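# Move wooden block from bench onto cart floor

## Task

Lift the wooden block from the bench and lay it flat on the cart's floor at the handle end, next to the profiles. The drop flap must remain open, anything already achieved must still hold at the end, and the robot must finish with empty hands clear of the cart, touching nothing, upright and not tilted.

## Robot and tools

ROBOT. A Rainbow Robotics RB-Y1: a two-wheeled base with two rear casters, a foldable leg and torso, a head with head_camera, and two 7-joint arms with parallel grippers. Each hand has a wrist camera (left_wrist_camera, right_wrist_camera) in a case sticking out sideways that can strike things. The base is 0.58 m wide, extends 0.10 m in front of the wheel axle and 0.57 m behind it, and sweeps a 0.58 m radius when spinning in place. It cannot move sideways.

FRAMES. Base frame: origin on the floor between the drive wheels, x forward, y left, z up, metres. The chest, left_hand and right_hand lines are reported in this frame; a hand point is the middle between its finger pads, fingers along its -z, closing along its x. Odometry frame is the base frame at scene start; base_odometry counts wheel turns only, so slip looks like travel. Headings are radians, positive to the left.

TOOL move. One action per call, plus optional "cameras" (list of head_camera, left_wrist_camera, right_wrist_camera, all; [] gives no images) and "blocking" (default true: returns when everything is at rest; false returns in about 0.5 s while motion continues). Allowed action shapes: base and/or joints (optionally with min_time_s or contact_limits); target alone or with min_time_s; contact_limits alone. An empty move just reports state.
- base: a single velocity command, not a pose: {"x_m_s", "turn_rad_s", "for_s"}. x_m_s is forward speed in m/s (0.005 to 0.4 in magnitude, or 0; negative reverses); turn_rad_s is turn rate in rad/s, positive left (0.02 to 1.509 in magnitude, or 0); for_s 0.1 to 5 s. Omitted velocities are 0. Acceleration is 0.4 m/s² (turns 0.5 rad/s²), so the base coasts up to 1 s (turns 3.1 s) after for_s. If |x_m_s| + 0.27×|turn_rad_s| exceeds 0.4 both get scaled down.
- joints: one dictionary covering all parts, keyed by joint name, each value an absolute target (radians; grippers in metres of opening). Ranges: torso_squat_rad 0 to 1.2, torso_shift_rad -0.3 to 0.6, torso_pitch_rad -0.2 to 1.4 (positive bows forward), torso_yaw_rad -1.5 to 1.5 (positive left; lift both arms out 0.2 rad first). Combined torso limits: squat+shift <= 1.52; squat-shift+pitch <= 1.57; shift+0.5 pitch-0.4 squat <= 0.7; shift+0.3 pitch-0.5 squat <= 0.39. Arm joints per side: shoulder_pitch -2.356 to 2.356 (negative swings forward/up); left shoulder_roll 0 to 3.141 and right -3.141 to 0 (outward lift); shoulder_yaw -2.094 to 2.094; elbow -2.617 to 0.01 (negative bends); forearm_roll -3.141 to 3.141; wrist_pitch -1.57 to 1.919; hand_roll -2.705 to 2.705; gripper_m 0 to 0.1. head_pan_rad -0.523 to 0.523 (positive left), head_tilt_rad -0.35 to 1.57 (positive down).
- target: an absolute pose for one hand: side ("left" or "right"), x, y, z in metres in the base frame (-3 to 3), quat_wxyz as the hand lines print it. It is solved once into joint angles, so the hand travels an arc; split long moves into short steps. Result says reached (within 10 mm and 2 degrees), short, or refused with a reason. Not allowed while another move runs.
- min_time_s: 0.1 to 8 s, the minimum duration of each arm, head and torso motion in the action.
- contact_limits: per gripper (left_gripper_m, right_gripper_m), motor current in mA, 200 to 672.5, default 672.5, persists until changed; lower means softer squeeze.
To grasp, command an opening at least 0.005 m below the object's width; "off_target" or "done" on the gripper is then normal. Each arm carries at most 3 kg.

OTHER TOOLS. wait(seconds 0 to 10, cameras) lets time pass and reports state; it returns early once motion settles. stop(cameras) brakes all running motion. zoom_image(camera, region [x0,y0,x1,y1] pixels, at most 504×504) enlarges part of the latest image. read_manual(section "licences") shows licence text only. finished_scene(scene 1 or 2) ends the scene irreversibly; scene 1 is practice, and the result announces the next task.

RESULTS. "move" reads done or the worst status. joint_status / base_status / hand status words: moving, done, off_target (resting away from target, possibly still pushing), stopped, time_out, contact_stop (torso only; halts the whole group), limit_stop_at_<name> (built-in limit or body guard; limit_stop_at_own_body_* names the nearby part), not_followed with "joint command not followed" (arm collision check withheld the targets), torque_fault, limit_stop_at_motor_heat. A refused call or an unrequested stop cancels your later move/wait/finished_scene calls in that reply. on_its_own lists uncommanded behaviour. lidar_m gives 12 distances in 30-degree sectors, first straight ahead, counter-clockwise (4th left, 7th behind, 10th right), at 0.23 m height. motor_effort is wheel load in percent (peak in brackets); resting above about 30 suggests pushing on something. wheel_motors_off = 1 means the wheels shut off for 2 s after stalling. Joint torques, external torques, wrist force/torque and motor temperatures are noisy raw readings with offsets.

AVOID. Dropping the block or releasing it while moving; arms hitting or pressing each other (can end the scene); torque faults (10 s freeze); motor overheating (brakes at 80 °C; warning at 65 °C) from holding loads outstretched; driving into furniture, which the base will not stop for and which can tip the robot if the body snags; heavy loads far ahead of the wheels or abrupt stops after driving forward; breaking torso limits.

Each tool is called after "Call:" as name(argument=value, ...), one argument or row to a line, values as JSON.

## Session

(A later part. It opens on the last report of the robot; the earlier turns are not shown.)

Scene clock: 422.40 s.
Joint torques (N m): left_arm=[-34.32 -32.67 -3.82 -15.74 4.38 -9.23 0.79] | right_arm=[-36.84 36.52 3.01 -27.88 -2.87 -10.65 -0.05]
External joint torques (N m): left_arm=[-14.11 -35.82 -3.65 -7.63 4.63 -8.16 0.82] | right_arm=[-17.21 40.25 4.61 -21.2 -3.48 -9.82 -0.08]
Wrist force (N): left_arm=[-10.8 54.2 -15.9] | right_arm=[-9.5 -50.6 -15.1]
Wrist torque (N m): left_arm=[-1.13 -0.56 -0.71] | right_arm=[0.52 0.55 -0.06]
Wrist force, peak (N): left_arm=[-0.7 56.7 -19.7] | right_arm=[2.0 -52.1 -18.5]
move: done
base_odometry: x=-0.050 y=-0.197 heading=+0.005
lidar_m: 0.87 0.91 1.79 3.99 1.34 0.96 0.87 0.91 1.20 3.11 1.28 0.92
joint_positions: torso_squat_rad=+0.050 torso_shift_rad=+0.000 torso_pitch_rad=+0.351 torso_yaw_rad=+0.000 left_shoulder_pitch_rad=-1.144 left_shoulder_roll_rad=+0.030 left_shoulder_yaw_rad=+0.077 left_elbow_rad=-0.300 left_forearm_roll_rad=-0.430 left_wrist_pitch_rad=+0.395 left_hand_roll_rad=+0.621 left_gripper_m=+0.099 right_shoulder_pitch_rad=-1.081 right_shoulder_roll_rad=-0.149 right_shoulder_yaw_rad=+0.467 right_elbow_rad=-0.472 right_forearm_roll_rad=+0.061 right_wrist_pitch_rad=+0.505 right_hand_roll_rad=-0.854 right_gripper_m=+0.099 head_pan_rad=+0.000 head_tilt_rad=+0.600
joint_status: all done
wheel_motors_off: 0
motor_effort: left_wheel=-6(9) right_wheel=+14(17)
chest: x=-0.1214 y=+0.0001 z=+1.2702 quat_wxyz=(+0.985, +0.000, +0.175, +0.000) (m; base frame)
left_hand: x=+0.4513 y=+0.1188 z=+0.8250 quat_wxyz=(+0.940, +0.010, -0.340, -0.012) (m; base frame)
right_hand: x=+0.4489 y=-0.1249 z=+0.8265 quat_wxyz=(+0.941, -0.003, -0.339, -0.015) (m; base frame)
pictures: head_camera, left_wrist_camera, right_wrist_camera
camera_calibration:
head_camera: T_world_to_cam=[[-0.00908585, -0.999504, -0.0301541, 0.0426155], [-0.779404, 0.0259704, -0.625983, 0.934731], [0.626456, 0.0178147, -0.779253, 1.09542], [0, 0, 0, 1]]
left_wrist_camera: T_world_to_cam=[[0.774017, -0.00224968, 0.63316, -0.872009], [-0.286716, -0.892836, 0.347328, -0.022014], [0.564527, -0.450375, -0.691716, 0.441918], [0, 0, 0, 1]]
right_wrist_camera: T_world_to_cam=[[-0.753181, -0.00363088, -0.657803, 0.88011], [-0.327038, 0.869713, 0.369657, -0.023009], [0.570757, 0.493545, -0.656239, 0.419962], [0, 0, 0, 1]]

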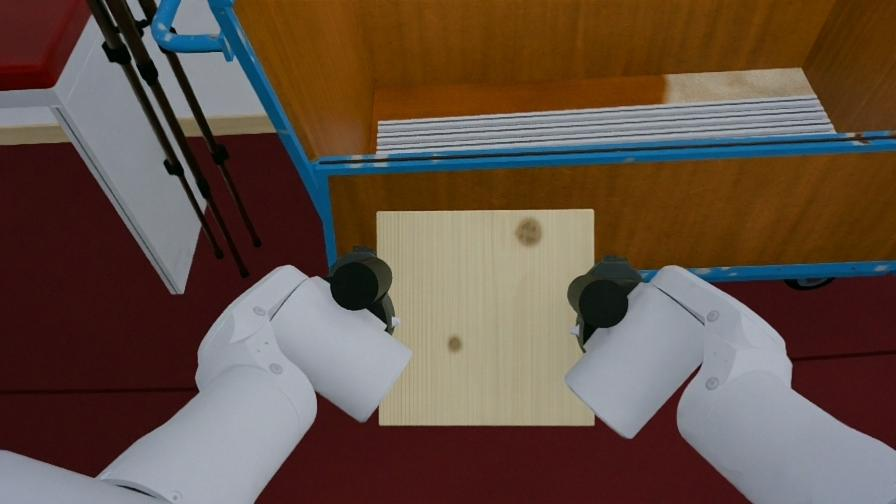

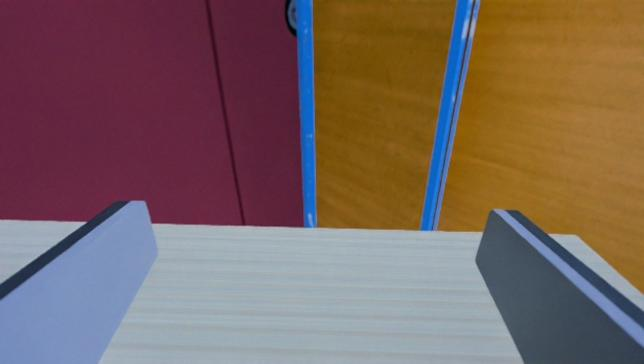

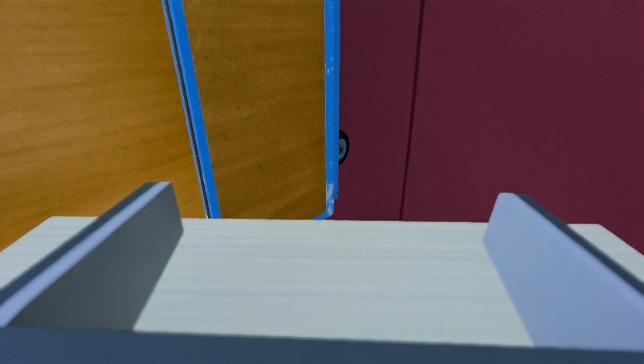

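Call:
move(
  base={"turn_rad_s": 0.03, "for_s": 0.6},
  cameras=[],
)

Call:
move(
  base={"x_m_s": 0.2, "for_s": 2.5},
)

Scene clock: 427.70 s.
Wrist force, peak (N): left_arm=[-12.0 55.6 -16.0] | right_arm=[-9.6 -52.4 -14.9]
move: done
base_status: done (sent for 0.6 of 0.6 s)
wheel_motors_off: 0
motor_effort: left_wheel=-2(20) right_wheel=+18(29)
pictures: none

Scene clock: 431.03 s.
Joint torques (N m): left_arm=[-35.56 -32.06 -3.36 -16.4 4.12 -9.44 0.67] | right_arm=[-38.6 35.54 3.47 -28.7 -2.84 -10.84 -0.18]
External joint torques (N m): left_arm=[-15.36 -35.2 -3.2 -8.29 4.38 -8.38 0.7] | right_arm=[-18.98 39.27 5.06 -22.03 -3.45 -10.01 -0.21]
Wrist force (N): left_arm=[-10.8 55.4 -15.1] | right_arm=[-9.8 -50.8 -14.8]
Wrist torque (N m): left_arm=[-1.24 -0.56 -0.76] | right_arm=[0.50 0.47 -0.08]
Wrist force, peak (N): left_arm=[-11.3 55.6 -15.0] | right_arm=[-9.3 -51.5 -15.5]
move: done
base_odometry: x=+0.450 y=-0.186 heading=+0.022
lidar_m: 0.35 0.38 0.91 4.37 2.03 1.46 1.37 1.43 1.94 4.89 0.55 0.39
base_status: done (sent for 2.5 of 2.5 s)
joint_positions: torso_squat_rad=+0.050 torso_shift_rad=+0.000 torso_pitch_rad=+0.351 torso_yaw_rad=+0.000 left_shoulder_pitch_rad=-1.144 left_shoulder_roll_rad=+0.029 left_shoulder_yaw_rad=+0.077 left_elbow_rad=-0.299 left_forearm_roll_rad=-0.429 left_wrist_pitch_rad=+0.395 left_hand_roll_rad=+0.621 left_gripper_m=+0.099 right_shoulder_pitch_rad=-1.081 right_shoulder_roll_rad=-0.149 right_shoulder_yaw_rad=+0.467 right_elbow_rad=-0.472 right_forearm_roll_rad=+0.061 right_wrist_pitch_rad=+0.505 right_hand_roll_rad=-0.854 right_gripper_m=+0.099 head_pan_rad=+0.000 head_tilt_rad=+0.600
wheel_motors_off: 0
motor_effort: left_wheel=+5(36) right_wheel=-5(46)
chest: x=-0.1213 y=+0.0001 z=+1.2702 quat_wxyz=(+0.985, +0.000, +0.175, +0.000) (m; base frame)
left_hand: x=+0.4511 y=+0.1188 z=+0.8248 quat_wxyz=(+0.940, +0.010, -0.340, -0.012) (m; base frame)
right_hand: x=+0.4487 y=-0.1249 z=+0.8262 quat_wxyz=(+0.941, -0.003, -0.339, -0.015) (m; base frame)
pictures: head_camera, left_wrist_camera, right_wrist_camera
camera_calibration:
head_camera: T_world_to_cam=[[-0.00910864, -0.999504, -0.0301557, 0.0426123], [-0.779438, 0.0259882, -0.625941, 0.934706], [0.626414, 0.017803, -0.779287, 1.09543], [0, 0, 0, 1]]
left_wrist_camera: T_world_to_cam=[[0.774375, -0.00224121, 0.632723, -0.871507], [-0.286532, -0.892822, 0.347517, -0.0222782], [0.56413, -0.450404, -0.692021, 0.442264], [0, 0, 0, 1]]
right_wrist_camera: T_world_to_cam=[[-0.753566, -0.00357533, -0.657363, 0.879577], [-0.326742, 0.86975, 0.36983, -0.0232343], [0.570419, 0.493479, -0.656582, 0.420337], [0, 0, 0, 1]]

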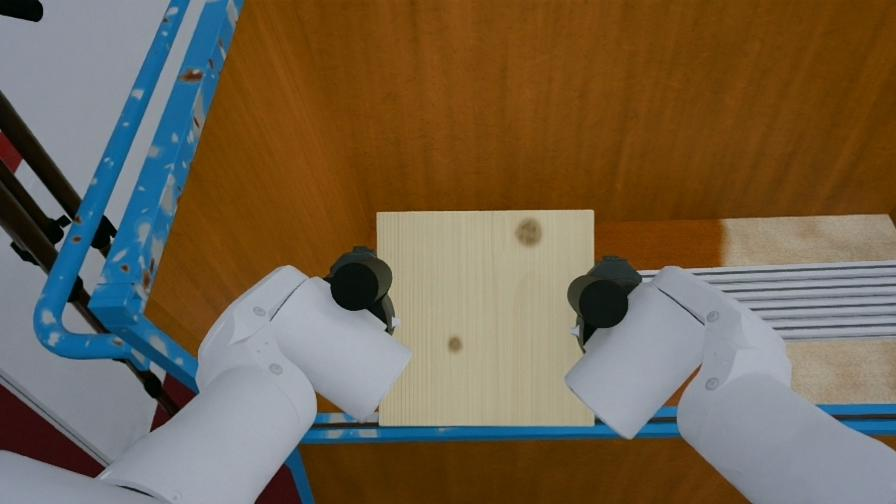

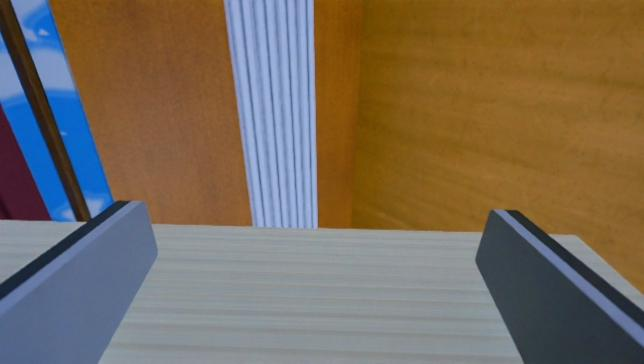

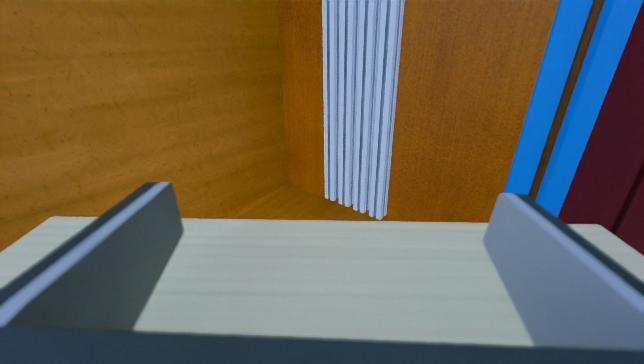

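Call:
move(
  base={"turn_rad_s": -0.2, "for_s": 0.9},
  cameras=[],
)

Call:
move(
  base={"x_m_s": 0.15, "for_s": 1.35},
  cameras=[],
)

Call:
move(
  base={"turn_rad_s": 0.2, "for_s": 0.9},
)

Scene clock: 447.97 s.
Motor temperatures (°C): left_arm=[33 31 31 37 35 35 37] | right_arm=[37 35 31 38 36 41 34]
Wrist force, peak (N): left_arm=[-11.1 55.9 -15.7] | right_arm=[-9.6 -52.0 -15.0]
move: done
base_status: done (sent for 0.9 of 0.9 s)
wheel_motors_off: 0
motor_effort: left_wheel=+1(26) right_wheel=-18(37)
pictures: none

Scene clock: 450.10 s.
Wrist force, peak (N): left_arm=[-10.8 55.7 -15.6] | right_arm=[-8.7 -51.3 -16.2]
move: done
base_status: done (sent for 1.37 of 1.37 s)
wheel_motors_off: 0
motor_effort: left_wheel=-5(42) right_wheel=+6(36)
pictures: none

Scene clock: 451.73 s.
Joint torques (N m): left_arm=[-35.58 -32.18 -3.68 -16.52 4.14 -9.53 0.64] | right_arm=[-38.61 35.33 2.75 -28.69 -2.66 -10.89 -0.06]
External joint torques (N m): left_arm=[-15.38 -35.33 -3.51 -8.41 4.4 -8.47 0.68] | right_arm=[-19 39.05 4.34 -22.02 -3.27 -10.07 -0.09]
Wrist force (N): left_arm=[-12.4 55.4 -15.4] | right_arm=[-10.1 -50.2 -15.4]
Wrist torque (N m): left_arm=[-1.17 -0.63 -0.76] | right_arm=[0.49 0.50 -0.08]
Wrist force, peak (N): left_arm=[-11.9 55.6 -16.2] | right_arm=[-9.9 -51.5 -15.3]
move: done
base_odometry: x=+0.653 y=-0.218 heading=+0.022
lidar_m: 0.17 0.18 0.26 1.52 2.32 1.68 1.58 1.63 2.22 0.74 0.25 0.17
base_status: done (sent for 0.9 of 0.9 s)
joint_positions: torso_squat_rad=+0.050 torso_shift_rad=+0.000 torso_pitch_rad=+0.351 torso_yaw_rad=+0.000 left_shoulder_pitch_rad=-1.144 left_shoulder_roll_rad=+0.029 left_shoulder_yaw_rad=+0.077 left_elbow_rad=-0.299 left_forearm_roll_rad=-0.429 left_wrist_pitch_rad=+0.395 left_hand_roll_rad=+0.621 left_gripper_m=+0.099 right_shoulder_pitch_rad=-1.081 right_shoulder_roll_rad=-0.149 right_shoulder_yaw_rad=+0.467 right_elbow_rad=-0.471 right_forearm_roll_rad=+0.061 right_wrist_pitch_rad=+0.505 right_hand_roll_rad=-0.854 right_gripper_m=+0.099 head_pan_rad=+0.000 head_tilt_rad=+0.600
wheel_motors_off: 0
motor_effort: left_wheel=-17(35) right_wheel=+1(27)
chest: x=-0.1213 y=+0.0001 z=+1.2702 quat_wxyz=(+0.985, +0.000, +0.175, +0.000) (m; base frame)
left_hand: x=+0.4511 y=+0.1188 z=+0.8248 quat_wxyz=(+0.940, +0.010, -0.340, -0.012) (m; base frame)
right_hand: x=+0.4487 y=-0.1249 z=+0.8262 quat_wxyz=(+0.941, -0.003, -0.339, -0.015) (m; base frame)
pictures: head_camera, left_wrist_camera, right_wrist_camera
camera_calibration:
head_camera: T_world_to_cam=[[-0.00911405, -0.999504, -0.0301602, 0.0426158], [-0.779412, 0.0259959, -0.625972, 0.934729], [0.626445, 0.0178021, -0.779262, 1.09543], [0, 0, 0, 1]]
left_wrist_camera: T_world_to_cam=[[0.77437, -0.00224659, 0.63273, -0.871506], [-0.286529, -0.89283, 0.3475, -0.0222699], [0.564139, -0.450389, -0.692024, 0.442286], [0, 0, 0, 1]]
right_wrist_camera: T_world_to_cam=[[-0.753584, -0.00355849, -0.657342, 0.879535], [-0.326728, 0.869744, 0.369856, -0.0232849], [0.570403, 0.49349, -0.656588, 0.420367], [0, 0, 0, 1]]

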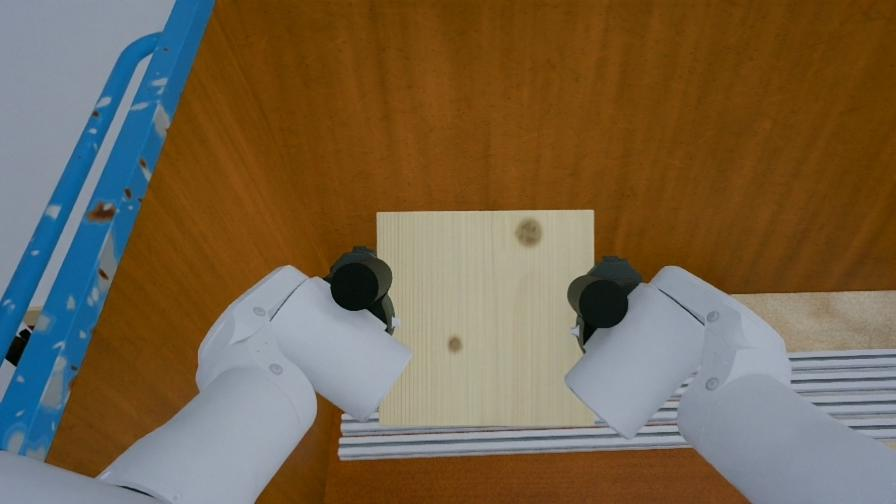

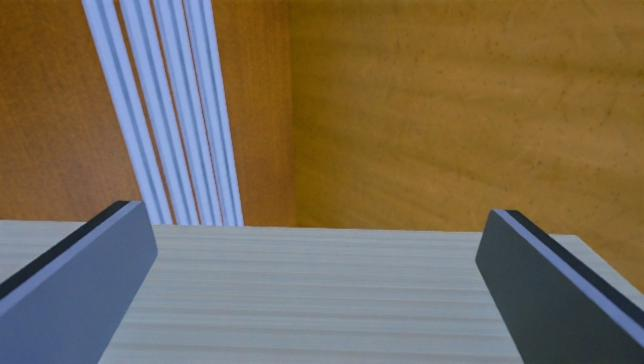

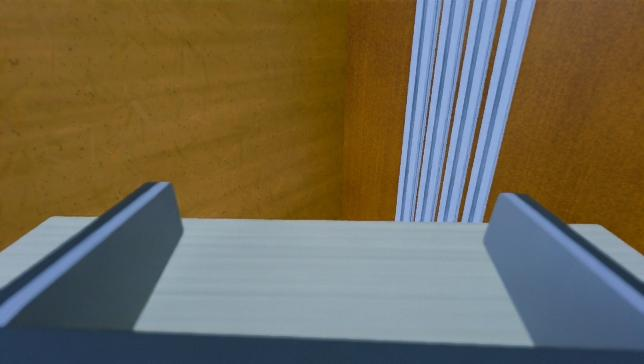

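Call:
move(
  joints={"torso_squat_rad": 0.12, "torso_shift_rad": 0.1, "torso_pitch_rad": 0.75, "head_tilt_rad": 0.6},
  min_time_s=4,
)

Scene clock: 457.47 s.
Joint torques (N m): left_arm=[-27.39 -36.04 -4.12 -13.12 4.46 -8.8 0.75] | right_arm=[-28.84 38.95 3.92 -26.08 -3.04 -10.05 -0.07]
External joint torques (N m): left_arm=[-15.36 -35.29 -3.76 -8.28 4.58 -8.28 0.77] | right_arm=[-17.47 39.28 4.59 -21.35 -3.39 -9.68 -0.08]
Wrist force (N): left_arm=[-5.8 55.1 -18.2] | right_arm=[-2.7 -51.3 -18.0]
Wrist torque (N m): left_arm=[-1.15 -0.57 -0.91] | right_arm=[0.53 0.62 -0.13]
Wrist force, peak (N): left_arm=[-6.2 55.7 -19.6] | right_arm=[-2.9 -51.6 -18.5]
move: done
base_odometry: x=+0.653 y=-0.218 heading=+0.022
lidar_m: 0.17 0.18 0.27 1.54 2.31 1.69 1.57 1.63 2.23 0.75 0.25 0.17
joint_positions: torso_squat_rad=+0.120 torso_shift_rad=+0.100 torso_pitch_rad=+0.751 torso_yaw_rad=+0.000 left_shoulder_pitch_rad=-1.144 left_shoulder_roll_rad=+0.029 left_shoulder_yaw_rad=+0.077 left_elbow_rad=-0.299 left_forearm_roll_rad=-0.429 left_wrist_pitch_rad=+0.395 left_hand_roll_rad=+0.621 left_gripper_m=+0.099 right_shoulder_pitch_rad=-1.081 right_shoulder_roll_rad=-0.149 right_shoulder_yaw_rad=+0.467 right_elbow_rad=-0.472 right_forearm_roll_rad=+0.061 right_wrist_pitch_rad=+0.505 right_hand_roll_rad=-0.854 right_gripper_m=+0.099 head_pan_rad=+0.000 head_tilt_rad=+0.600
joint_status: all done
wheel_motors_off: 0
motor_effort: left_wheel=-18(19) right_wheel=+1(3)
chest: x=+0.0527 y=+0.0001 z=+1.1982 quat_wxyz=(+0.930, +0.000, +0.367, +0.000) (m; base frame)
left_hand: x=+0.4068 y=+0.1188 z=+0.5652 quat_wxyz=(+0.989, +0.007, -0.147, -0.014) (m; base frame)
right_hand: x=+0.4052 y=-0.1248 z=+0.5675 quat_wxyz=(+0.989, -0.006, -0.145, -0.014) (m; base frame)
pictures: head_camera, left_wrist_camera, right_wrist_camera
camera_calibration:
head_camera: T_world_to_cam=[[-0.0201759, -0.999503, -0.0242267, 0.0354969], [-0.961581, 0.0260344, -0.273285, 0.612327], [0.27378, 0.0177822, -0.961628, 1.16742], [0, 0, 0, 1]]
left_wrist_camera: T_world_to_cam=[[0.9595, -0.00229714, 0.281698, -0.549847], [-0.128848, -0.892818, 0.431594, -0.0564461], [0.250514, -0.450411, -0.856955, 0.508439], [0, 0, 0, 1]]
right_wrist_camera: T_world_to_cam=[[-0.949867, -0.00360591, -0.312634, 0.560621], [-0.157325, 0.86963, 0.467966, -0.0662345], [0.270189, 0.49369, -0.8266, 0.493419], [0, 0, 0, 1]]

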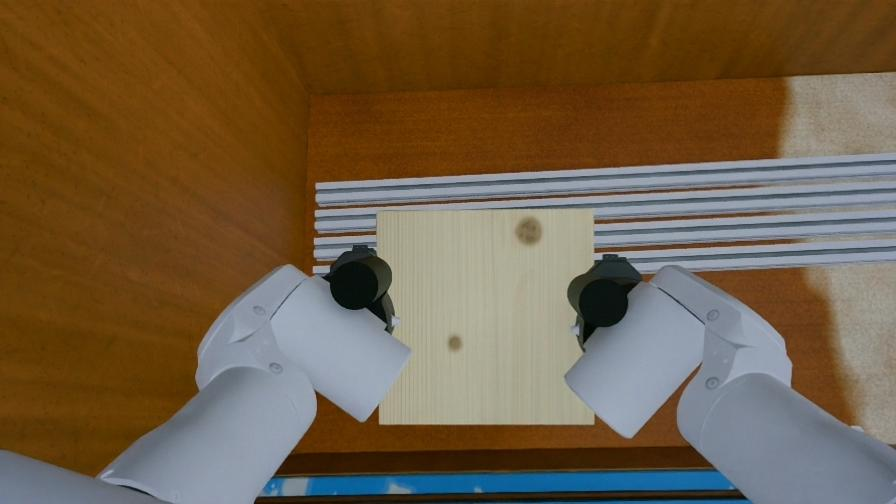

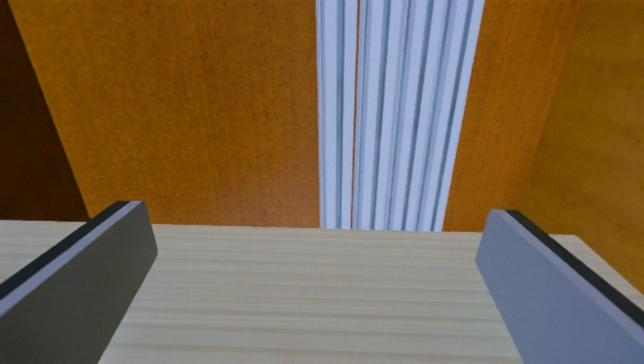

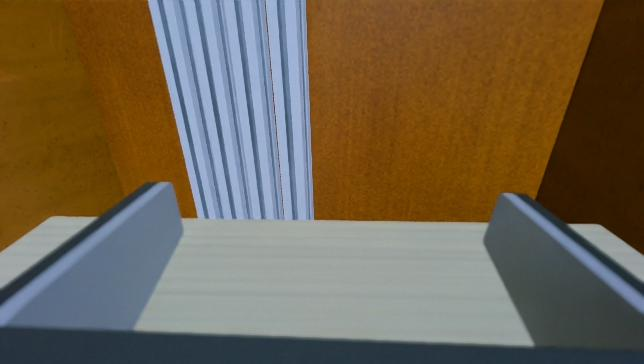

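Call:
move(
  base={"turn_rad_s": 0.04, "for_s": 0.6},
  cameras=[],
)

Call:
move(
  joints={"torso_squat_rad": 0.2, "torso_shift_rad": 0.175, "torso_pitch_rad": 1.05},
  min_time_s=3,
)

Scene clock: 463.17 s.
Wrist force, peak (N): left_arm=[-6.4 56.7 -19.1] | right_arm=[-2.8 -52.0 -18.1]
move: done
base_status: done (sent for 0.6 of 0.6 s)
wheel_motors_off: 0
motor_effort: left_wheel=-18(32) right_wheel=+2(18)
pictures: none

Scene clock: 466.47 s.
Joint torques (N m): left_arm=[-10.44 -40.47 -5.56 -2.53 1.57 -5.56 -2.63] | right_arm=[-8.63 47.57 4.15 -16.64 -4.69 -6.71 0.29]
External joint torques (N m): left_arm=[-5.78 -36.86 -5.09 -0.62 1.57 -5.49 -2.63] | right_arm=[-4.6 45.34 4.05 -13.83 -4.8 -6.72 0.29]
Wrist force (N): left_arm=[10.2 49.9 -21.0] | right_arm=[10.3 -51.0 -12.0]
Wrist torque (N m): left_arm=[-0.51 1.00 2.95] | right_arm=[0.53 -0.25 -0.83]
Wrist force, peak (N): left_arm=[18.4 59.3 -15.3] | right_arm=[28.6 -57.7 2.2]
move: done
base_odometry: x=+0.653 y=-0.218 heading=+0.045
lidar_m: 0.11 0.13 0.17 1.53 2.26 1.68 1.58 1.64 2.27 0.63 0.18 0.12
joint_positions: torso_squat_rad=+0.200 torso_shift_rad=+0.175 torso_pitch_rad=+1.050 torso_yaw_rad=+0.000 left_shoulder_pitch_rad=-1.147 left_shoulder_roll_rad=+0.030 left_shoulder_yaw_rad=+0.078 left_elbow_rad=-0.301 left_forearm_roll_rad=-0.429 left_wrist_pitch_rad=+0.395 left_hand_roll_rad=+0.622 left_gripper_m=+0.099 right_shoulder_pitch_rad=-1.084 right_shoulder_roll_rad=-0.150 right_shoulder_yaw_rad=+0.467 right_elbow_rad=-0.473 right_forearm_roll_rad=+0.062 right_wrist_pitch_rad=+0.505 right_hand_roll_rad=-0.854 right_gripper_m=+0.099 head_pan_rad=+0.000 head_tilt_rad=+0.600
joint_status: all done
wheel_motors_off: 0
motor_effort: left_wheel=-23(24) right_wheel=-5(8)
chest: x=+0.1600 y=+0.0001 z=+1.1100 quat_wxyz=(+0.865, +0.000, +0.501, +0.000) (m; base frame)
left_hand: x=+0.3145 y=+0.1181 z=+0.4011 quat_wxyz=(+1.000, +0.004, +0.000, -0.014) (m; base frame)
right_hand: x=+0.3143 y=-0.1244 z=+0.4038 quat_wxyz=(+1.000, -0.007, +0.001, -0.012) (m; base frame)
pictures: head_camera, left_wrist_camera, right_wrist_camera
camera_calibration:
head_camera: T_world_to_cam=[[-0.0263466, -0.999507, -0.0170874, 0.0286292], [-0.999414, 0.0259626, 0.022317, 0.369331], [-0.0218623, 0.0176654, -0.999605, 1.14267], [0, 0, 0, 1]]
left_wrist_camera: T_world_to_cam=[[0.999958, -0.000440902, -0.00916609, -0.311288], [0.00374798, -0.892116, 0.451791, -0.047946], [-0.00837641, -0.451806, -0.892077, 0.486279], [0, 0, 0, 1]]
right_wrist_camera: T_world_to_cam=[[-0.999697, -0.00440851, -0.0242255, 0.322197], [-0.015815, 0.869045, 0.494481, -0.0595604], [0.0188731, 0.494714, -0.868851, 0.478668], [0, 0, 0, 1]]

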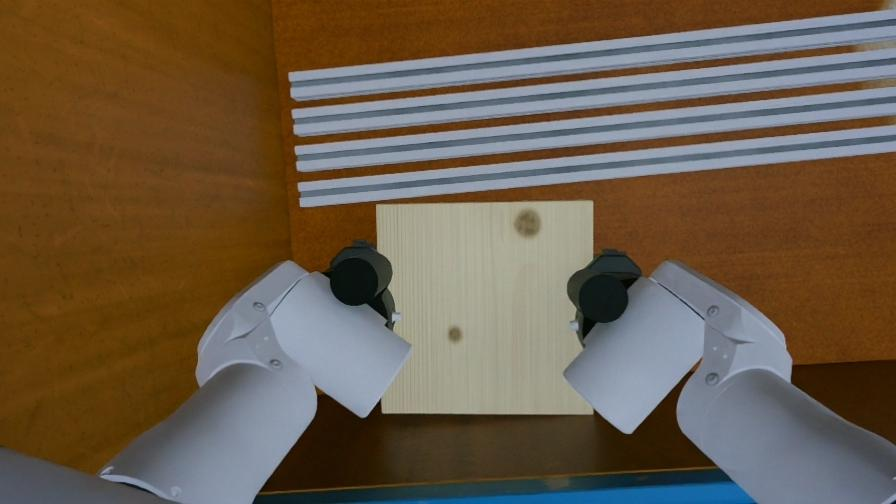

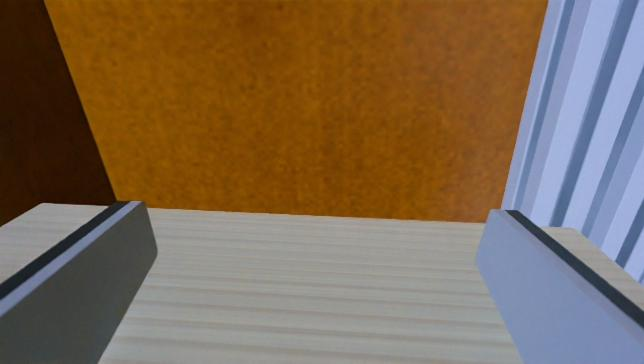

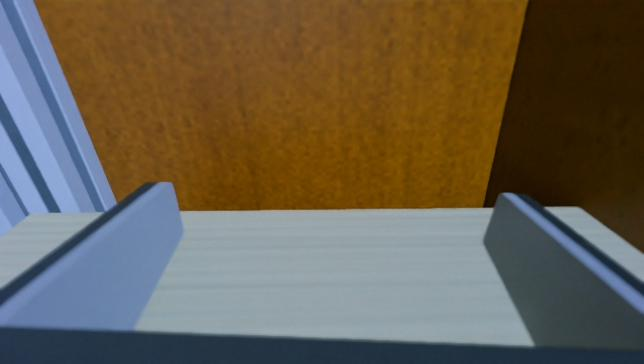

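Call:
move(
  joints={"torso_squat_rad": 0.33, "torso_shift_rad": 0.187},
  min_time_s=2,
)

Scene clock: 474.83 s.
Joint torques (N m): left_arm=[-12.81 -38.26 -5.67 -4.09 1.36 -6.2 -2.77] | right_arm=[-17.72 41.02 4.65 -20.88 -1.07 -8.61 2.31]
External joint torques (N m): left_arm=[-8.17 -34.62 -5.2 -2.19 1.35 -6.14 -2.77] | right_arm=[-13.77 38.74 4.54 -18.1 -1.19 -8.62 2.31]
Wrist force (N): left_arm=[7.1 49.9 -11.4] | right_arm=[-2.2 -46.0 -18.1]
Wrist torque (N m): left_arm=[-0.70 0.43 2.91] | right_arm=[0.29 0.81 -2.71]
Wrist force, peak (N): left_arm=[10.0 54.0 -20.9] | right_arm=[10.8 -52.0 -12.1]
move: done
base_odometry: x=+0.653 y=-0.218 heading=+0.045
lidar_m: 0.12 0.12 0.18 1.54 2.29 1.68 1.59 1.65 2.27 0.65 0.18 0.12
joint_positions: torso_squat_rad=+0.330 torso_shift_rad=+0.187 torso_pitch_rad=+1.050 torso_yaw_rad=+0.000 left_shoulder_pitch_rad=-1.146 left_shoulder_roll_rad=+0.029 left_shoulder_yaw_rad=+0.078 left_elbow_rad=-0.301 left_forearm_roll_rad=-0.429 left_wrist_pitch_rad=+0.395 left_hand_roll_rad=+0.622 left_gripper_m=+0.099 right_shoulder_pitch_rad=-1.082 right_shoulder_roll_rad=-0.149 right_shoulder_yaw_rad=+0.467 right_elbow_rad=-0.472 right_forearm_roll_rad=+0.061 right_wrist_pitch_rad=+0.505 right_hand_roll_rad=-0.855 right_gripper_m=+0.099 head_pan_rad=+0.000 head_tilt_rad=+0.600
joint_status: all done
wheel_motors_off: 0
motor_effort: left_wheel=-17(22) right_wheel=+4(6)
chest: x=+0.1636 y=+0.0001 z=+1.0851 quat_wxyz=(+0.865, +0.000, +0.501, +0.000) (m; base frame)
left_hand: x=+0.3173 y=+0.1179 z=+0.3761 quat_wxyz=(+1.000, +0.004, +0.001, -0.014) (m; base frame)
right_hand: x=+0.3152 y=-0.1241 z=+0.3786 quat_wxyz=(+1.000, -0.007, +0.003, -0.013) (m; base frame)
pictures: head_camera, left_wrist_camera, right_wrist_camera
camera_calibration:
head_camera: T_world_to_cam=[[-0.0264349, -0.999503, -0.0171578, 0.02835], [-0.999408, 0.0260462, 0.0224931, 0.373336], [-0.022035, 0.0177422, -0.9996, 1.11786], [0, 0, 0, 1]]
left_wrist_camera: T_world_to_cam=[[0.999944, -0.000334473, -0.0105336, -0.313835], [0.00446264, -0.892027, 0.45196, -0.0372063], [-0.00954738, -0.451982, -0.891976, 0.464266], [0, 0, 0, 1]]
right_wrist_camera: T_world_to_cam=[[-0.999801, -0.00252098, -0.0198051, 0.321105], [-0.01199, 0.869, 0.494666, -0.0485842], [0.0159636, 0.494805, -0.868857, 0.45756], [0, 0, 0, 1]]

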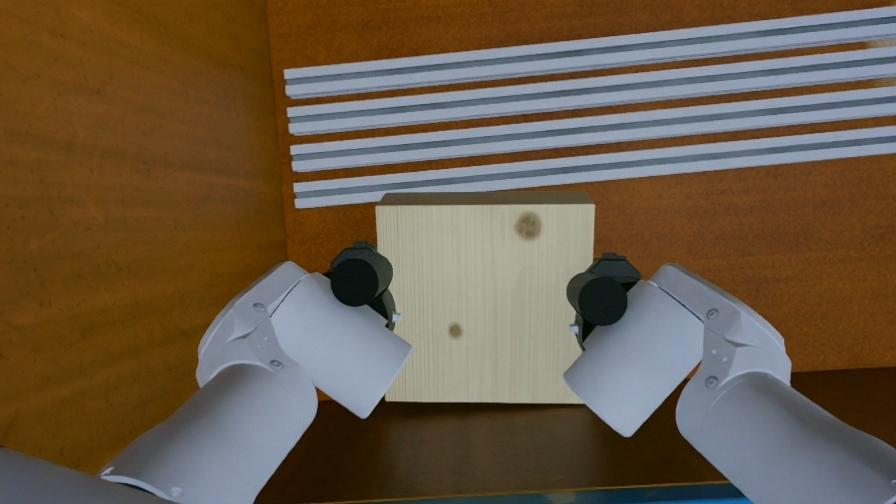

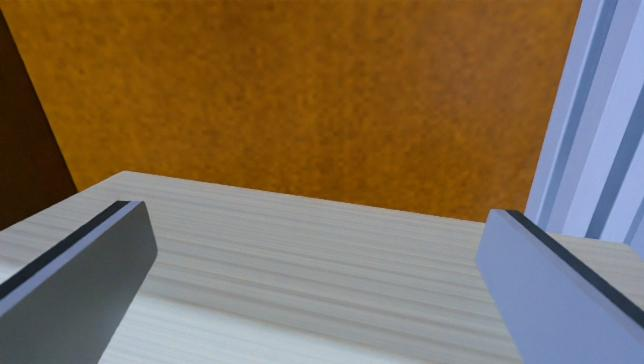

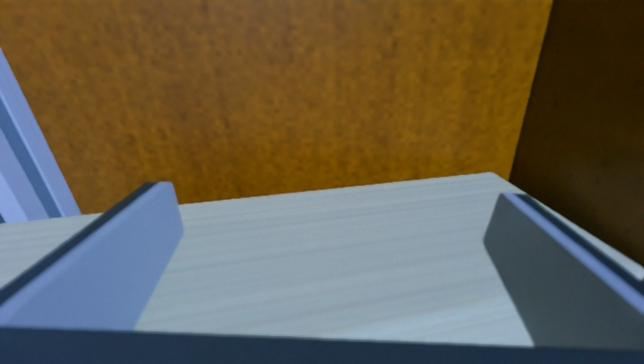

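Call:
move(
  joints={"torso_squat_rad": 0.25, "torso_shift_rad": 0.18},
  min_time_s=1.5,
  cameras=[],
)

Call:
move(
  base={"x_m_s": -0.05, "for_s": 0.25},
)

Scene clock: 482.27 s.
Wrist force, peak (N): left_arm=[4.0 50.9 -14.1] | right_arm=[-2.5 -46.4 -17.8]
move: done
joint_status: all done
wheel_motors_off: 0
motor_effort: left_wheel=-16(18) right_wheel=+6(8)
pictures: none

Scene clock: 483.47 s.
Joint torques (N m): left_arm=[-13.1 -37.56 -5.77 -4.25 1.23 -6.21 -2.93] | right_arm=[-11.05 44.04 6.16 -18.31 -1.64 -7.47 2.7]
External joint torques (N m): left_arm=[-8.46 -33.93 -5.3 -2.36 1.22 -6.15 -2.94] | right_arm=[-7.04 41.78 6.05 -15.5 -1.75 -7.48 2.7]
Wrist force (N): left_arm=[4.4 48.3 -10.5] | right_arm=[11.1 -51.4 -14.3]
Wrist torque (N m): left_arm=[-0.65 0.27 2.81] | right_arm=[0.45 0.74 -3.24]
Wrist force, peak (N): left_arm=[12.8 54.4 -5.0] | right_arm=[15.6 -52.3 -16.7]
move: done
base_odometry: x=+0.640 y=-0.219 heading=+0.045
lidar_m: 0.12 0.14 0.19 1.54 2.25 1.66 1.56 1.65 2.24 0.71 0.19 0.13
base_status: done (sent for 0.27 of 0.27 s)
joint_positions: torso_squat_rad=+0.250 torso_shift_rad=+0.180 torso_pitch_rad=+1.050 torso_yaw_rad=+0.000 left_shoulder_pitch_rad=-1.146 left_shoulder_roll_rad=+0.029 left_shoulder_yaw_rad=+0.078 left_elbow_rad=-0.301 left_forearm_roll_rad=-0.429 left_wrist_pitch_rad=+0.395 left_hand_roll_rad=+0.622 left_gripper_m=+0.099 right_shoulder_pitch_rad=-1.083 right_shoulder_roll_rad=-0.150 right_shoulder_yaw_rad=+0.467 right_elbow_rad=-0.473 right_forearm_roll_rad=+0.061 right_wrist_pitch_rad=+0.505 right_hand_roll_rad=-0.855 right_gripper_m=+0.099 head_pan_rad=+0.000 head_tilt_rad=+0.600
wheel_motors_off: 0
motor_effort: left_wheel=-15(41) right_wheel=+0(16)
chest: x=+0.1619 y=+0.0001 z=+1.1018 quat_wxyz=(+0.865, +0.000, +0.501, +0.000) (m; base frame)
left_hand: x=+0.3156 y=+0.1178 z=+0.3928 quat_wxyz=(+1.000, +0.004, +0.001, -0.014) (m; base frame)
right_hand: x=+0.3153 y=-0.1241 z=+0.3955 quat_wxyz=(+1.000, -0.007, +0.002, -0.013) (m; base frame)
pictures: head_camera, left_wrist_camera, right_wrist_camera
camera_calibration:
head_camera: T_world_to_cam=[[-0.0264548, -0.999503, -0.0171581, 0.0285847], [-0.999413, 0.0260709, 0.0222252, 0.371502], [-0.0217668, 0.017736, -0.999606, 1.13444], [0, 0, 0, 1]]
left_wrist_camera: T_world_to_cam=[[0.999945, -0.000321244, -0.010471, -0.311974], [0.00444696, -0.891989, 0.452036, -0.0448373], [-0.00948522, -0.452058, -0.891938, 0.479076], [0, 0, 0, 1]]
right_wrist_camera: T_world_to_cam=[[-0.999741, -0.00250074, -0.0226238, 0.322607], [-0.0133726, 0.86885, 0.494894, -0.0566062], [0.0184191, 0.495069, -0.868659, 0.471405], [0, 0, 0, 1]]

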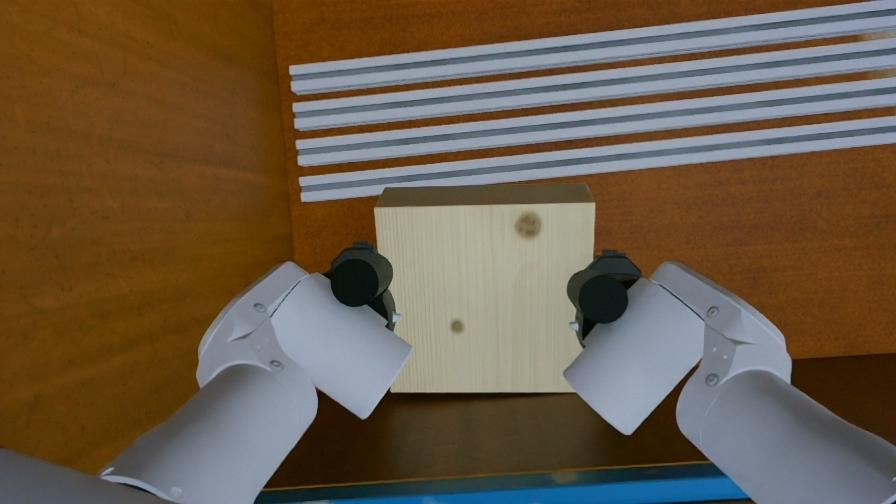

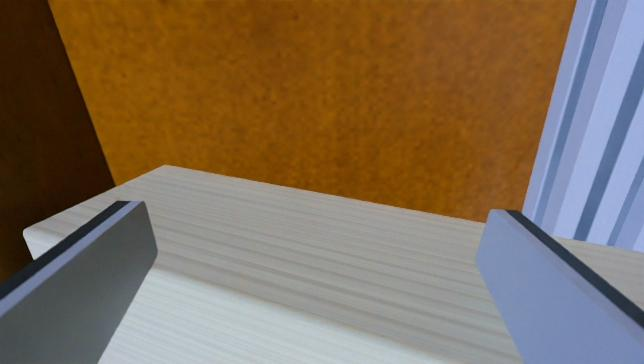

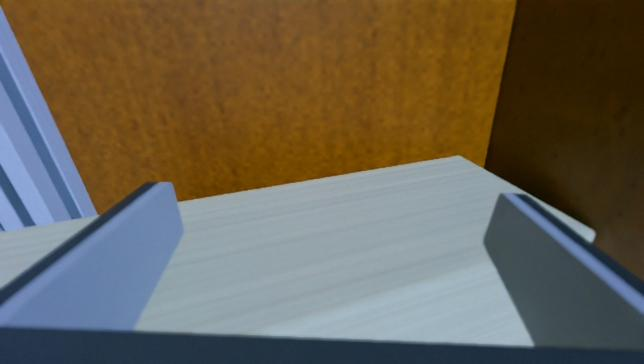

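Call:
move(
  base={"turn_rad_s": 0.06, "for_s": 1.0},
)

Scene clock: 492.20 s.
Joint torques (N m): left_arm=[-14.04 -37.1 -6.01 -5.09 1.18 -6.51 -2.81] | right_arm=[-17.17 41.32 5.44 -20.99 -1.15 -8.53 2.75]
External joint torques (N m): left_arm=[-9.42 -33.46 -5.54 -3.2 1.18 -6.45 -2.81] | right_arm=[-13.22 39.05 5.33 -18.21 -1.26 -8.54 2.76]
Wrist force (N): left_arm=[3.3 48.3 -14.6] | right_arm=[-1.0 -47.0 -16.6]
Wrist torque (N m): left_arm=[-0.64 0.46 2.80] | right_arm=[0.36 0.71 -2.82]
Wrist force, peak (N): left_arm=[3.5 49.5 -14.3] | right_arm=[10.9 -52.0 -13.8]
move: done
base_odometry: x=+0.640 y=-0.219 heading=+0.104
lidar_m: 0.12 0.12 0.21 4.98 2.13 1.65 1.56 1.67 2.40 0.53 0.18 0.14
base_status: done (sent for 1 of 1 s)
joint_positions: torso_squat_rad=+0.250 torso_shift_rad=+0.180 torso_pitch_rad=+1.050 torso_yaw_rad=+0.000 left_shoulder_pitch_rad=-1.146 left_shoulder_roll_rad=+0.029 left_shoulder_yaw_rad=+0.078 left_elbow_rad=-0.301 left_forearm_roll_rad=-0.429 left_wrist_pitch_rad=+0.395 left_hand_roll_rad=+0.622 left_gripper_m=+0.099 right_shoulder_pitch_rad=-1.082 right_shoulder_roll_rad=-0.149 right_shoulder_yaw_rad=+0.467 right_elbow_rad=-0.472 right_forearm_roll_rad=+0.061 right_wrist_pitch_rad=+0.505 right_hand_roll_rad=-0.855 right_gripper_m=+0.099 head_pan_rad=+0.000 head_tilt_rad=+0.600
wheel_motors_off: 0
motor_effort: left_wheel=-10(30) right_wheel=+15(28)
chest: x=+0.1619 y=+0.0001 z=+1.1017 quat_wxyz=(+0.865, +0.000, +0.501, +0.000) (m; base frame)
left_hand: x=+0.3151 y=+0.1178 z=+0.3926 quat_wxyz=(+1.000, +0.004, +0.001, -0.014) (m; base frame)
right_hand: x=+0.3136 y=-0.1243 z=+0.3952 quat_wxyz=(+1.000, -0.007, +0.003, -0.014) (m; base frame)
pictures: head_camera, left_wrist_camera, right_wrist_camera
camera_calibration:
head_camera: T_world_to_cam=[[-0.0264742, -0.999502, -0.0171586, 0.0285794], [-0.999406, 0.0260852, 0.0225133, 0.37124], [-0.0220545, 0.0177445, -0.999599, 1.1344], [0, 0, 0, 1]]
left_wrist_camera: T_world_to_cam=[[0.999937, -0.000327233, -0.0112321, -0.311243], [0.00478546, -0.891999, 0.452012, -0.0448866], [-0.0101669, -0.452037, -0.891941, 0.479146], [0, 0, 0, 1]]
right_wrist_camera: T_world_to_cam=[[-0.999799, -0.00212663, -0.0199264, 0.319928], [-0.0117054, 0.869063, 0.494563, -0.0567278], [0.0162656, 0.494697, -0.868913, 0.471968], [0, 0, 0, 1]]

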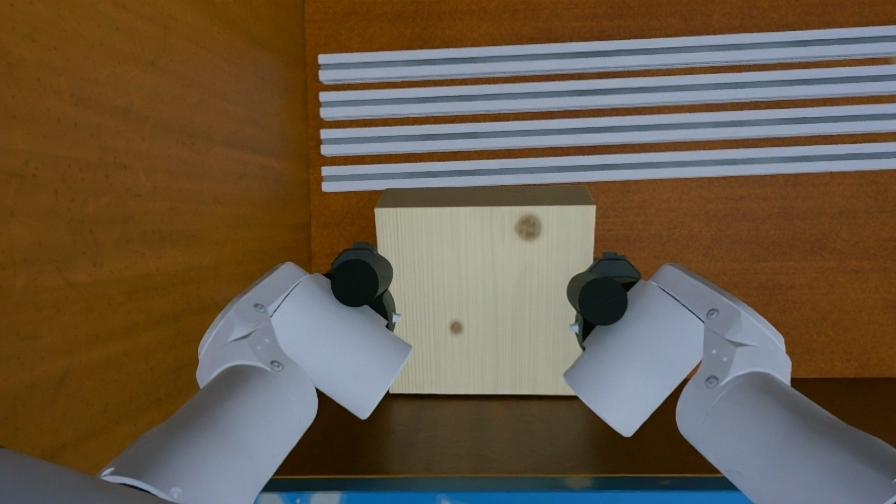

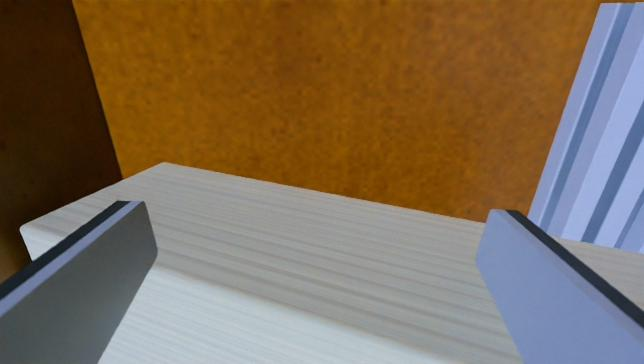

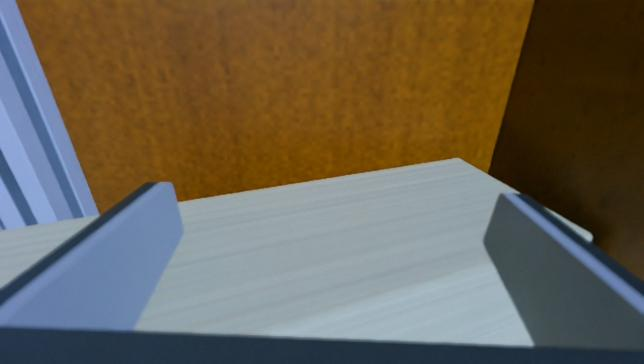

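Call:
move(
  base={"x_m_s": -0.05, "for_s": 0.3},
)

Scene clock: 496.13 s.
Joint torques (N m): left_arm=[-13.28 -36.41 -5.98 -4.61 1.12 -6.32 -2.87] | right_arm=[-10.6 46.06 6.15 -18.19 -1.92 -7.57 2.88]
External joint torques (N m): left_arm=[-8.64 -32.77 -5.51 -2.72 1.12 -6.26 -2.88] | right_arm=[-6.58 43.81 6.04 -15.39 -2.04 -7.57 2.88]
Wrist force (N): left_arm=[3.4 48.9 -12.3] | right_arm=[9.4 -49.7 -14.2]
Wrist torque (N m): left_arm=[-0.67 0.46 2.80] | right_arm=[0.33 0.72 -3.12]
Wrist force, peak (N): left_arm=[14.5 53.7 -1.0] | right_arm=[16.1 -56.1 -13.3]
move: done
base_odometry: x=+0.625 y=-0.221 heading=+0.103
lidar_m: 0.13 0.15 0.20 4.94 2.12 1.61 1.54 1.65 2.38 0.59 0.19 0.15
base_status: done (sent for 0.3 of 0.3 s)
joint_positions: torso_squat_rad=+0.250 torso_shift_rad=+0.180 torso_pitch_rad=+1.050 torso_yaw_rad=+0.000 left_shoulder_pitch_rad=-1.146 left_shoulder_roll_rad=+0.029 left_shoulder_yaw_rad=+0.078 left_elbow_rad=-0.301 left_forearm_roll_rad=-0.429 left_wrist_pitch_rad=+0.395 left_hand_roll_rad=+0.622 left_gripper_m=+0.099 right_shoulder_pitch_rad=-1.083 right_shoulder_roll_rad=-0.150 right_shoulder_yaw_rad=+0.467 right_elbow_rad=-0.473 right_forearm_roll_rad=+0.061 right_wrist_pitch_rad=+0.505 right_hand_roll_rad=-0.855 right_gripper_m=+0.099 head_pan_rad=+0.000 head_tilt_rad=+0.600
wheel_motors_off: 0
motor_effort: left_wheel=-13(41) right_wheel=+1(16)
chest: x=+0.1619 y=+0.0001 z=+1.1017 quat_wxyz=(+0.865, +0.000, +0.501, +0.000) (m; base frame)
left_hand: x=+0.3154 y=+0.1176 z=+0.3927 quat_wxyz=(+1.000, +0.004, +0.001, -0.014) (m; base frame)
right_hand: x=+0.3155 y=-0.1244 z=+0.3955 quat_wxyz=(+1.000, -0.007, +0.002, -0.014) (m; base frame)
pictures: head_camera, left_wrist_camera, right_wrist_camera
camera_calibration:
head_camera: T_world_to_cam=[[-0.0264983, -0.999502, -0.0171346, 0.0285457], [-0.99941, 0.0261136, 0.0222979, 0.371458], [-0.0218393, 0.0177154, -0.999605, 1.13443], [0, 0, 0, 1]]
left_wrist_camera: T_world_to_cam=[[0.999942, -0.000363744, -0.0108045, -0.311664], [0.00456179, -0.891897, 0.452215, -0.0451074], [-0.00980096, -0.452238, -0.891843, 0.479043], [0, 0, 0, 1]]
right_wrist_camera: T_world_to_cam=[[-0.999736, -0.00234577, -0.0228393, 0.322908], [-0.013337, 0.869053, 0.494538, -0.0561431], [0.0186885, 0.494713, -0.868856, 0.471475], [0, 0, 0, 1]]

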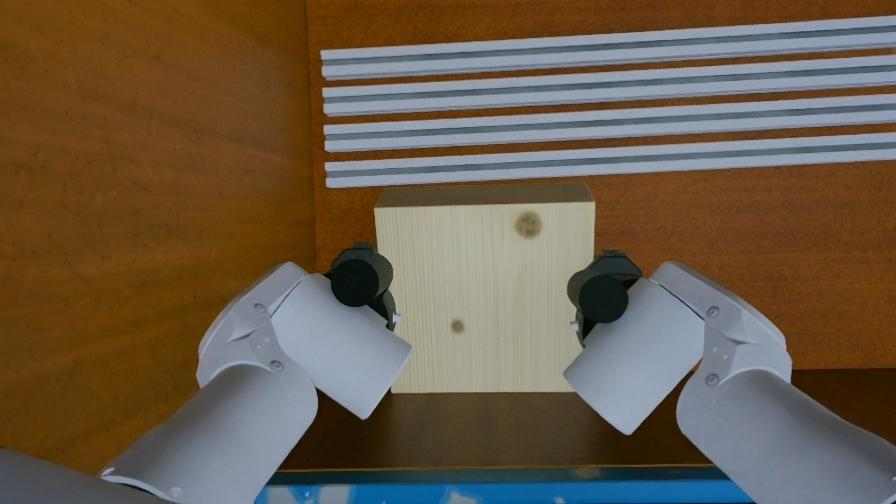

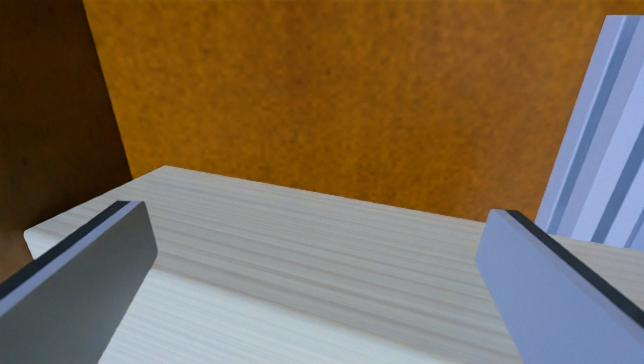

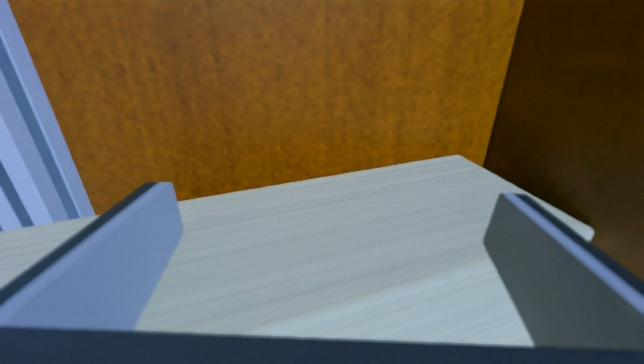

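Call:
move(
  joints={"torso_squat_rad": 0.36, "torso_shift_rad": 0.187},
  min_time_s=2.5,
)

Scene clock: 500.93 s.
Joint torques (N m): left_arm=[-11.21 -36.53 -5.68 -3.18 1.14 -5.6 -2.92] | right_arm=[-7.2 47.85 6.71 -16.86 -2.21 -6.91 2.88]
External joint torques (N m): left_arm=[-6.53 -32.89 -5.21 -1.28 1.14 -5.54 -2.92] | right_arm=[-3.16 45.62 6.62 -14.04 -2.32 -6.92 2.88]
Wrist force (N): left_arm=[7.6 47.7 -7.4] | right_arm=[19.7 -53.9 -14.8]
Wrist torque (N m): left_arm=[-0.78 0.18 2.81] | right_arm=[0.36 0.98 -3.48]
Wrist force, peak (N): left_arm=[3.4 49.2 -12.4] | right_arm=[20.0 -54.2 -15.4]
move: done
base_odometry: x=+0.625 y=-0.221 heading=+0.103
lidar_m: 0.13 0.14 0.20 4.95 2.12 1.62 1.55 1.66 2.37 0.58 0.19 0.13
joint_positions: torso_squat_rad=+0.360 torso_shift_rad=+0.187 torso_pitch_rad=+1.049 torso_yaw_rad=+0.000 left_shoulder_pitch_rad=-1.147 left_shoulder_roll_rad=+0.029 left_shoulder_yaw_rad=+0.078 left_elbow_rad=-0.301 left_forearm_roll_rad=-0.429 left_wrist_pitch_rad=+0.395 left_hand_roll_rad=+0.622 left_gripper_m=+0.099 right_shoulder_pitch_rad=-1.084 right_shoulder_roll_rad=-0.150 right_shoulder_yaw_rad=+0.467 right_elbow_rad=-0.473 right_forearm_roll_rad=+0.061 right_wrist_pitch_rad=+0.505 right_hand_roll_rad=-0.855 right_gripper_m=+0.099 head_pan_rad=+0.000 head_tilt_rad=+0.600
joint_status: all done
wheel_motors_off: 0
motor_effort: left_wheel=-14(14) right_wheel=-1(3)
chest: x=+0.1621 y=+0.0001 z=+1.0783 quat_wxyz=(+0.865, +0.000, +0.501, +0.000) (m; base frame)
left_hand: x=+0.3166 y=+0.1174 z=+0.3695 quat_wxyz=(+1.000, +0.004, +0.000, -0.014) (m; base frame)
right_hand: x=+0.3169 y=-0.1245 z=+0.3722 quat_wxyz=(+1.000, -0.007, +0.001, -0.013) (m; base frame)
pictures: head_camera, left_wrist_camera, right_wrist_camera
camera_calibration:
head_camera: T_world_to_cam=[[-0.0264928, -0.999502, -0.0171423, 0.0281558], [-0.999421, 0.0261169, 0.0217923, 0.372764], [-0.0213338, 0.0177097, -0.999616, 1.11094], [0, 0, 0, 1]]
left_wrist_camera: T_world_to_cam=[[0.999958, -0.000421746, -0.00920974, -0.313733], [0.00379212, -0.891722, 0.452568, -0.0346944], [-0.0084034, -0.452584, -0.891682, 0.457751], [0, 0, 0, 1]]
right_wrist_camera: T_world_to_cam=[[-0.999696, -0.00244469, -0.024553, 0.324348], [-0.0142726, 0.869007, 0.494594, -0.0443141], [0.0201276, 0.494794, -0.868777, 0.450776], [0, 0, 0, 1]]

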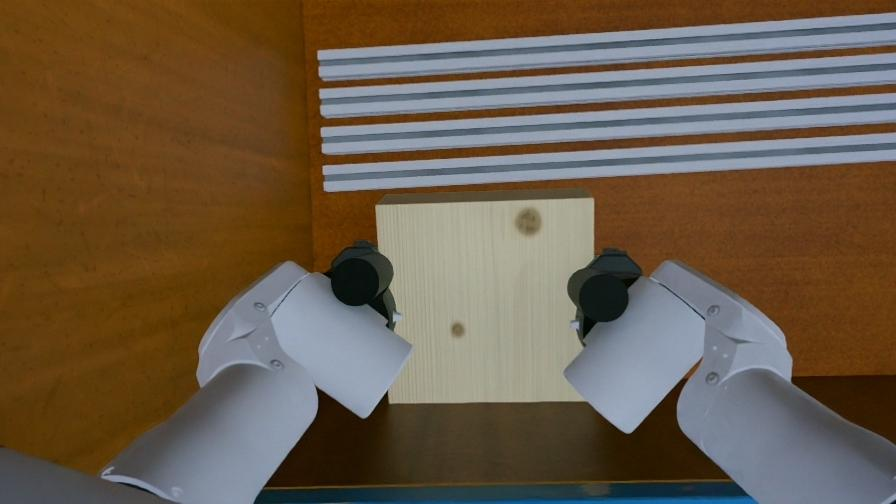

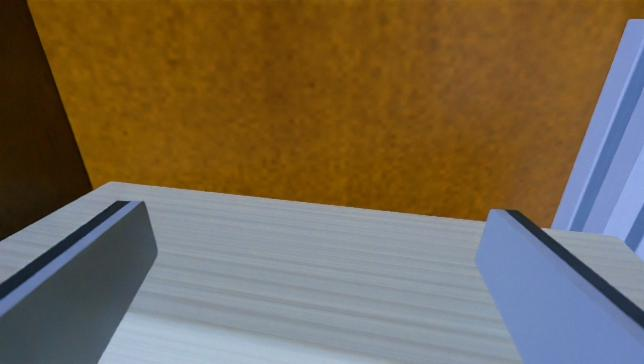

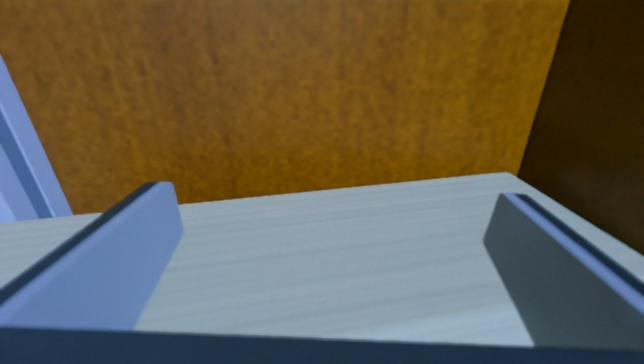

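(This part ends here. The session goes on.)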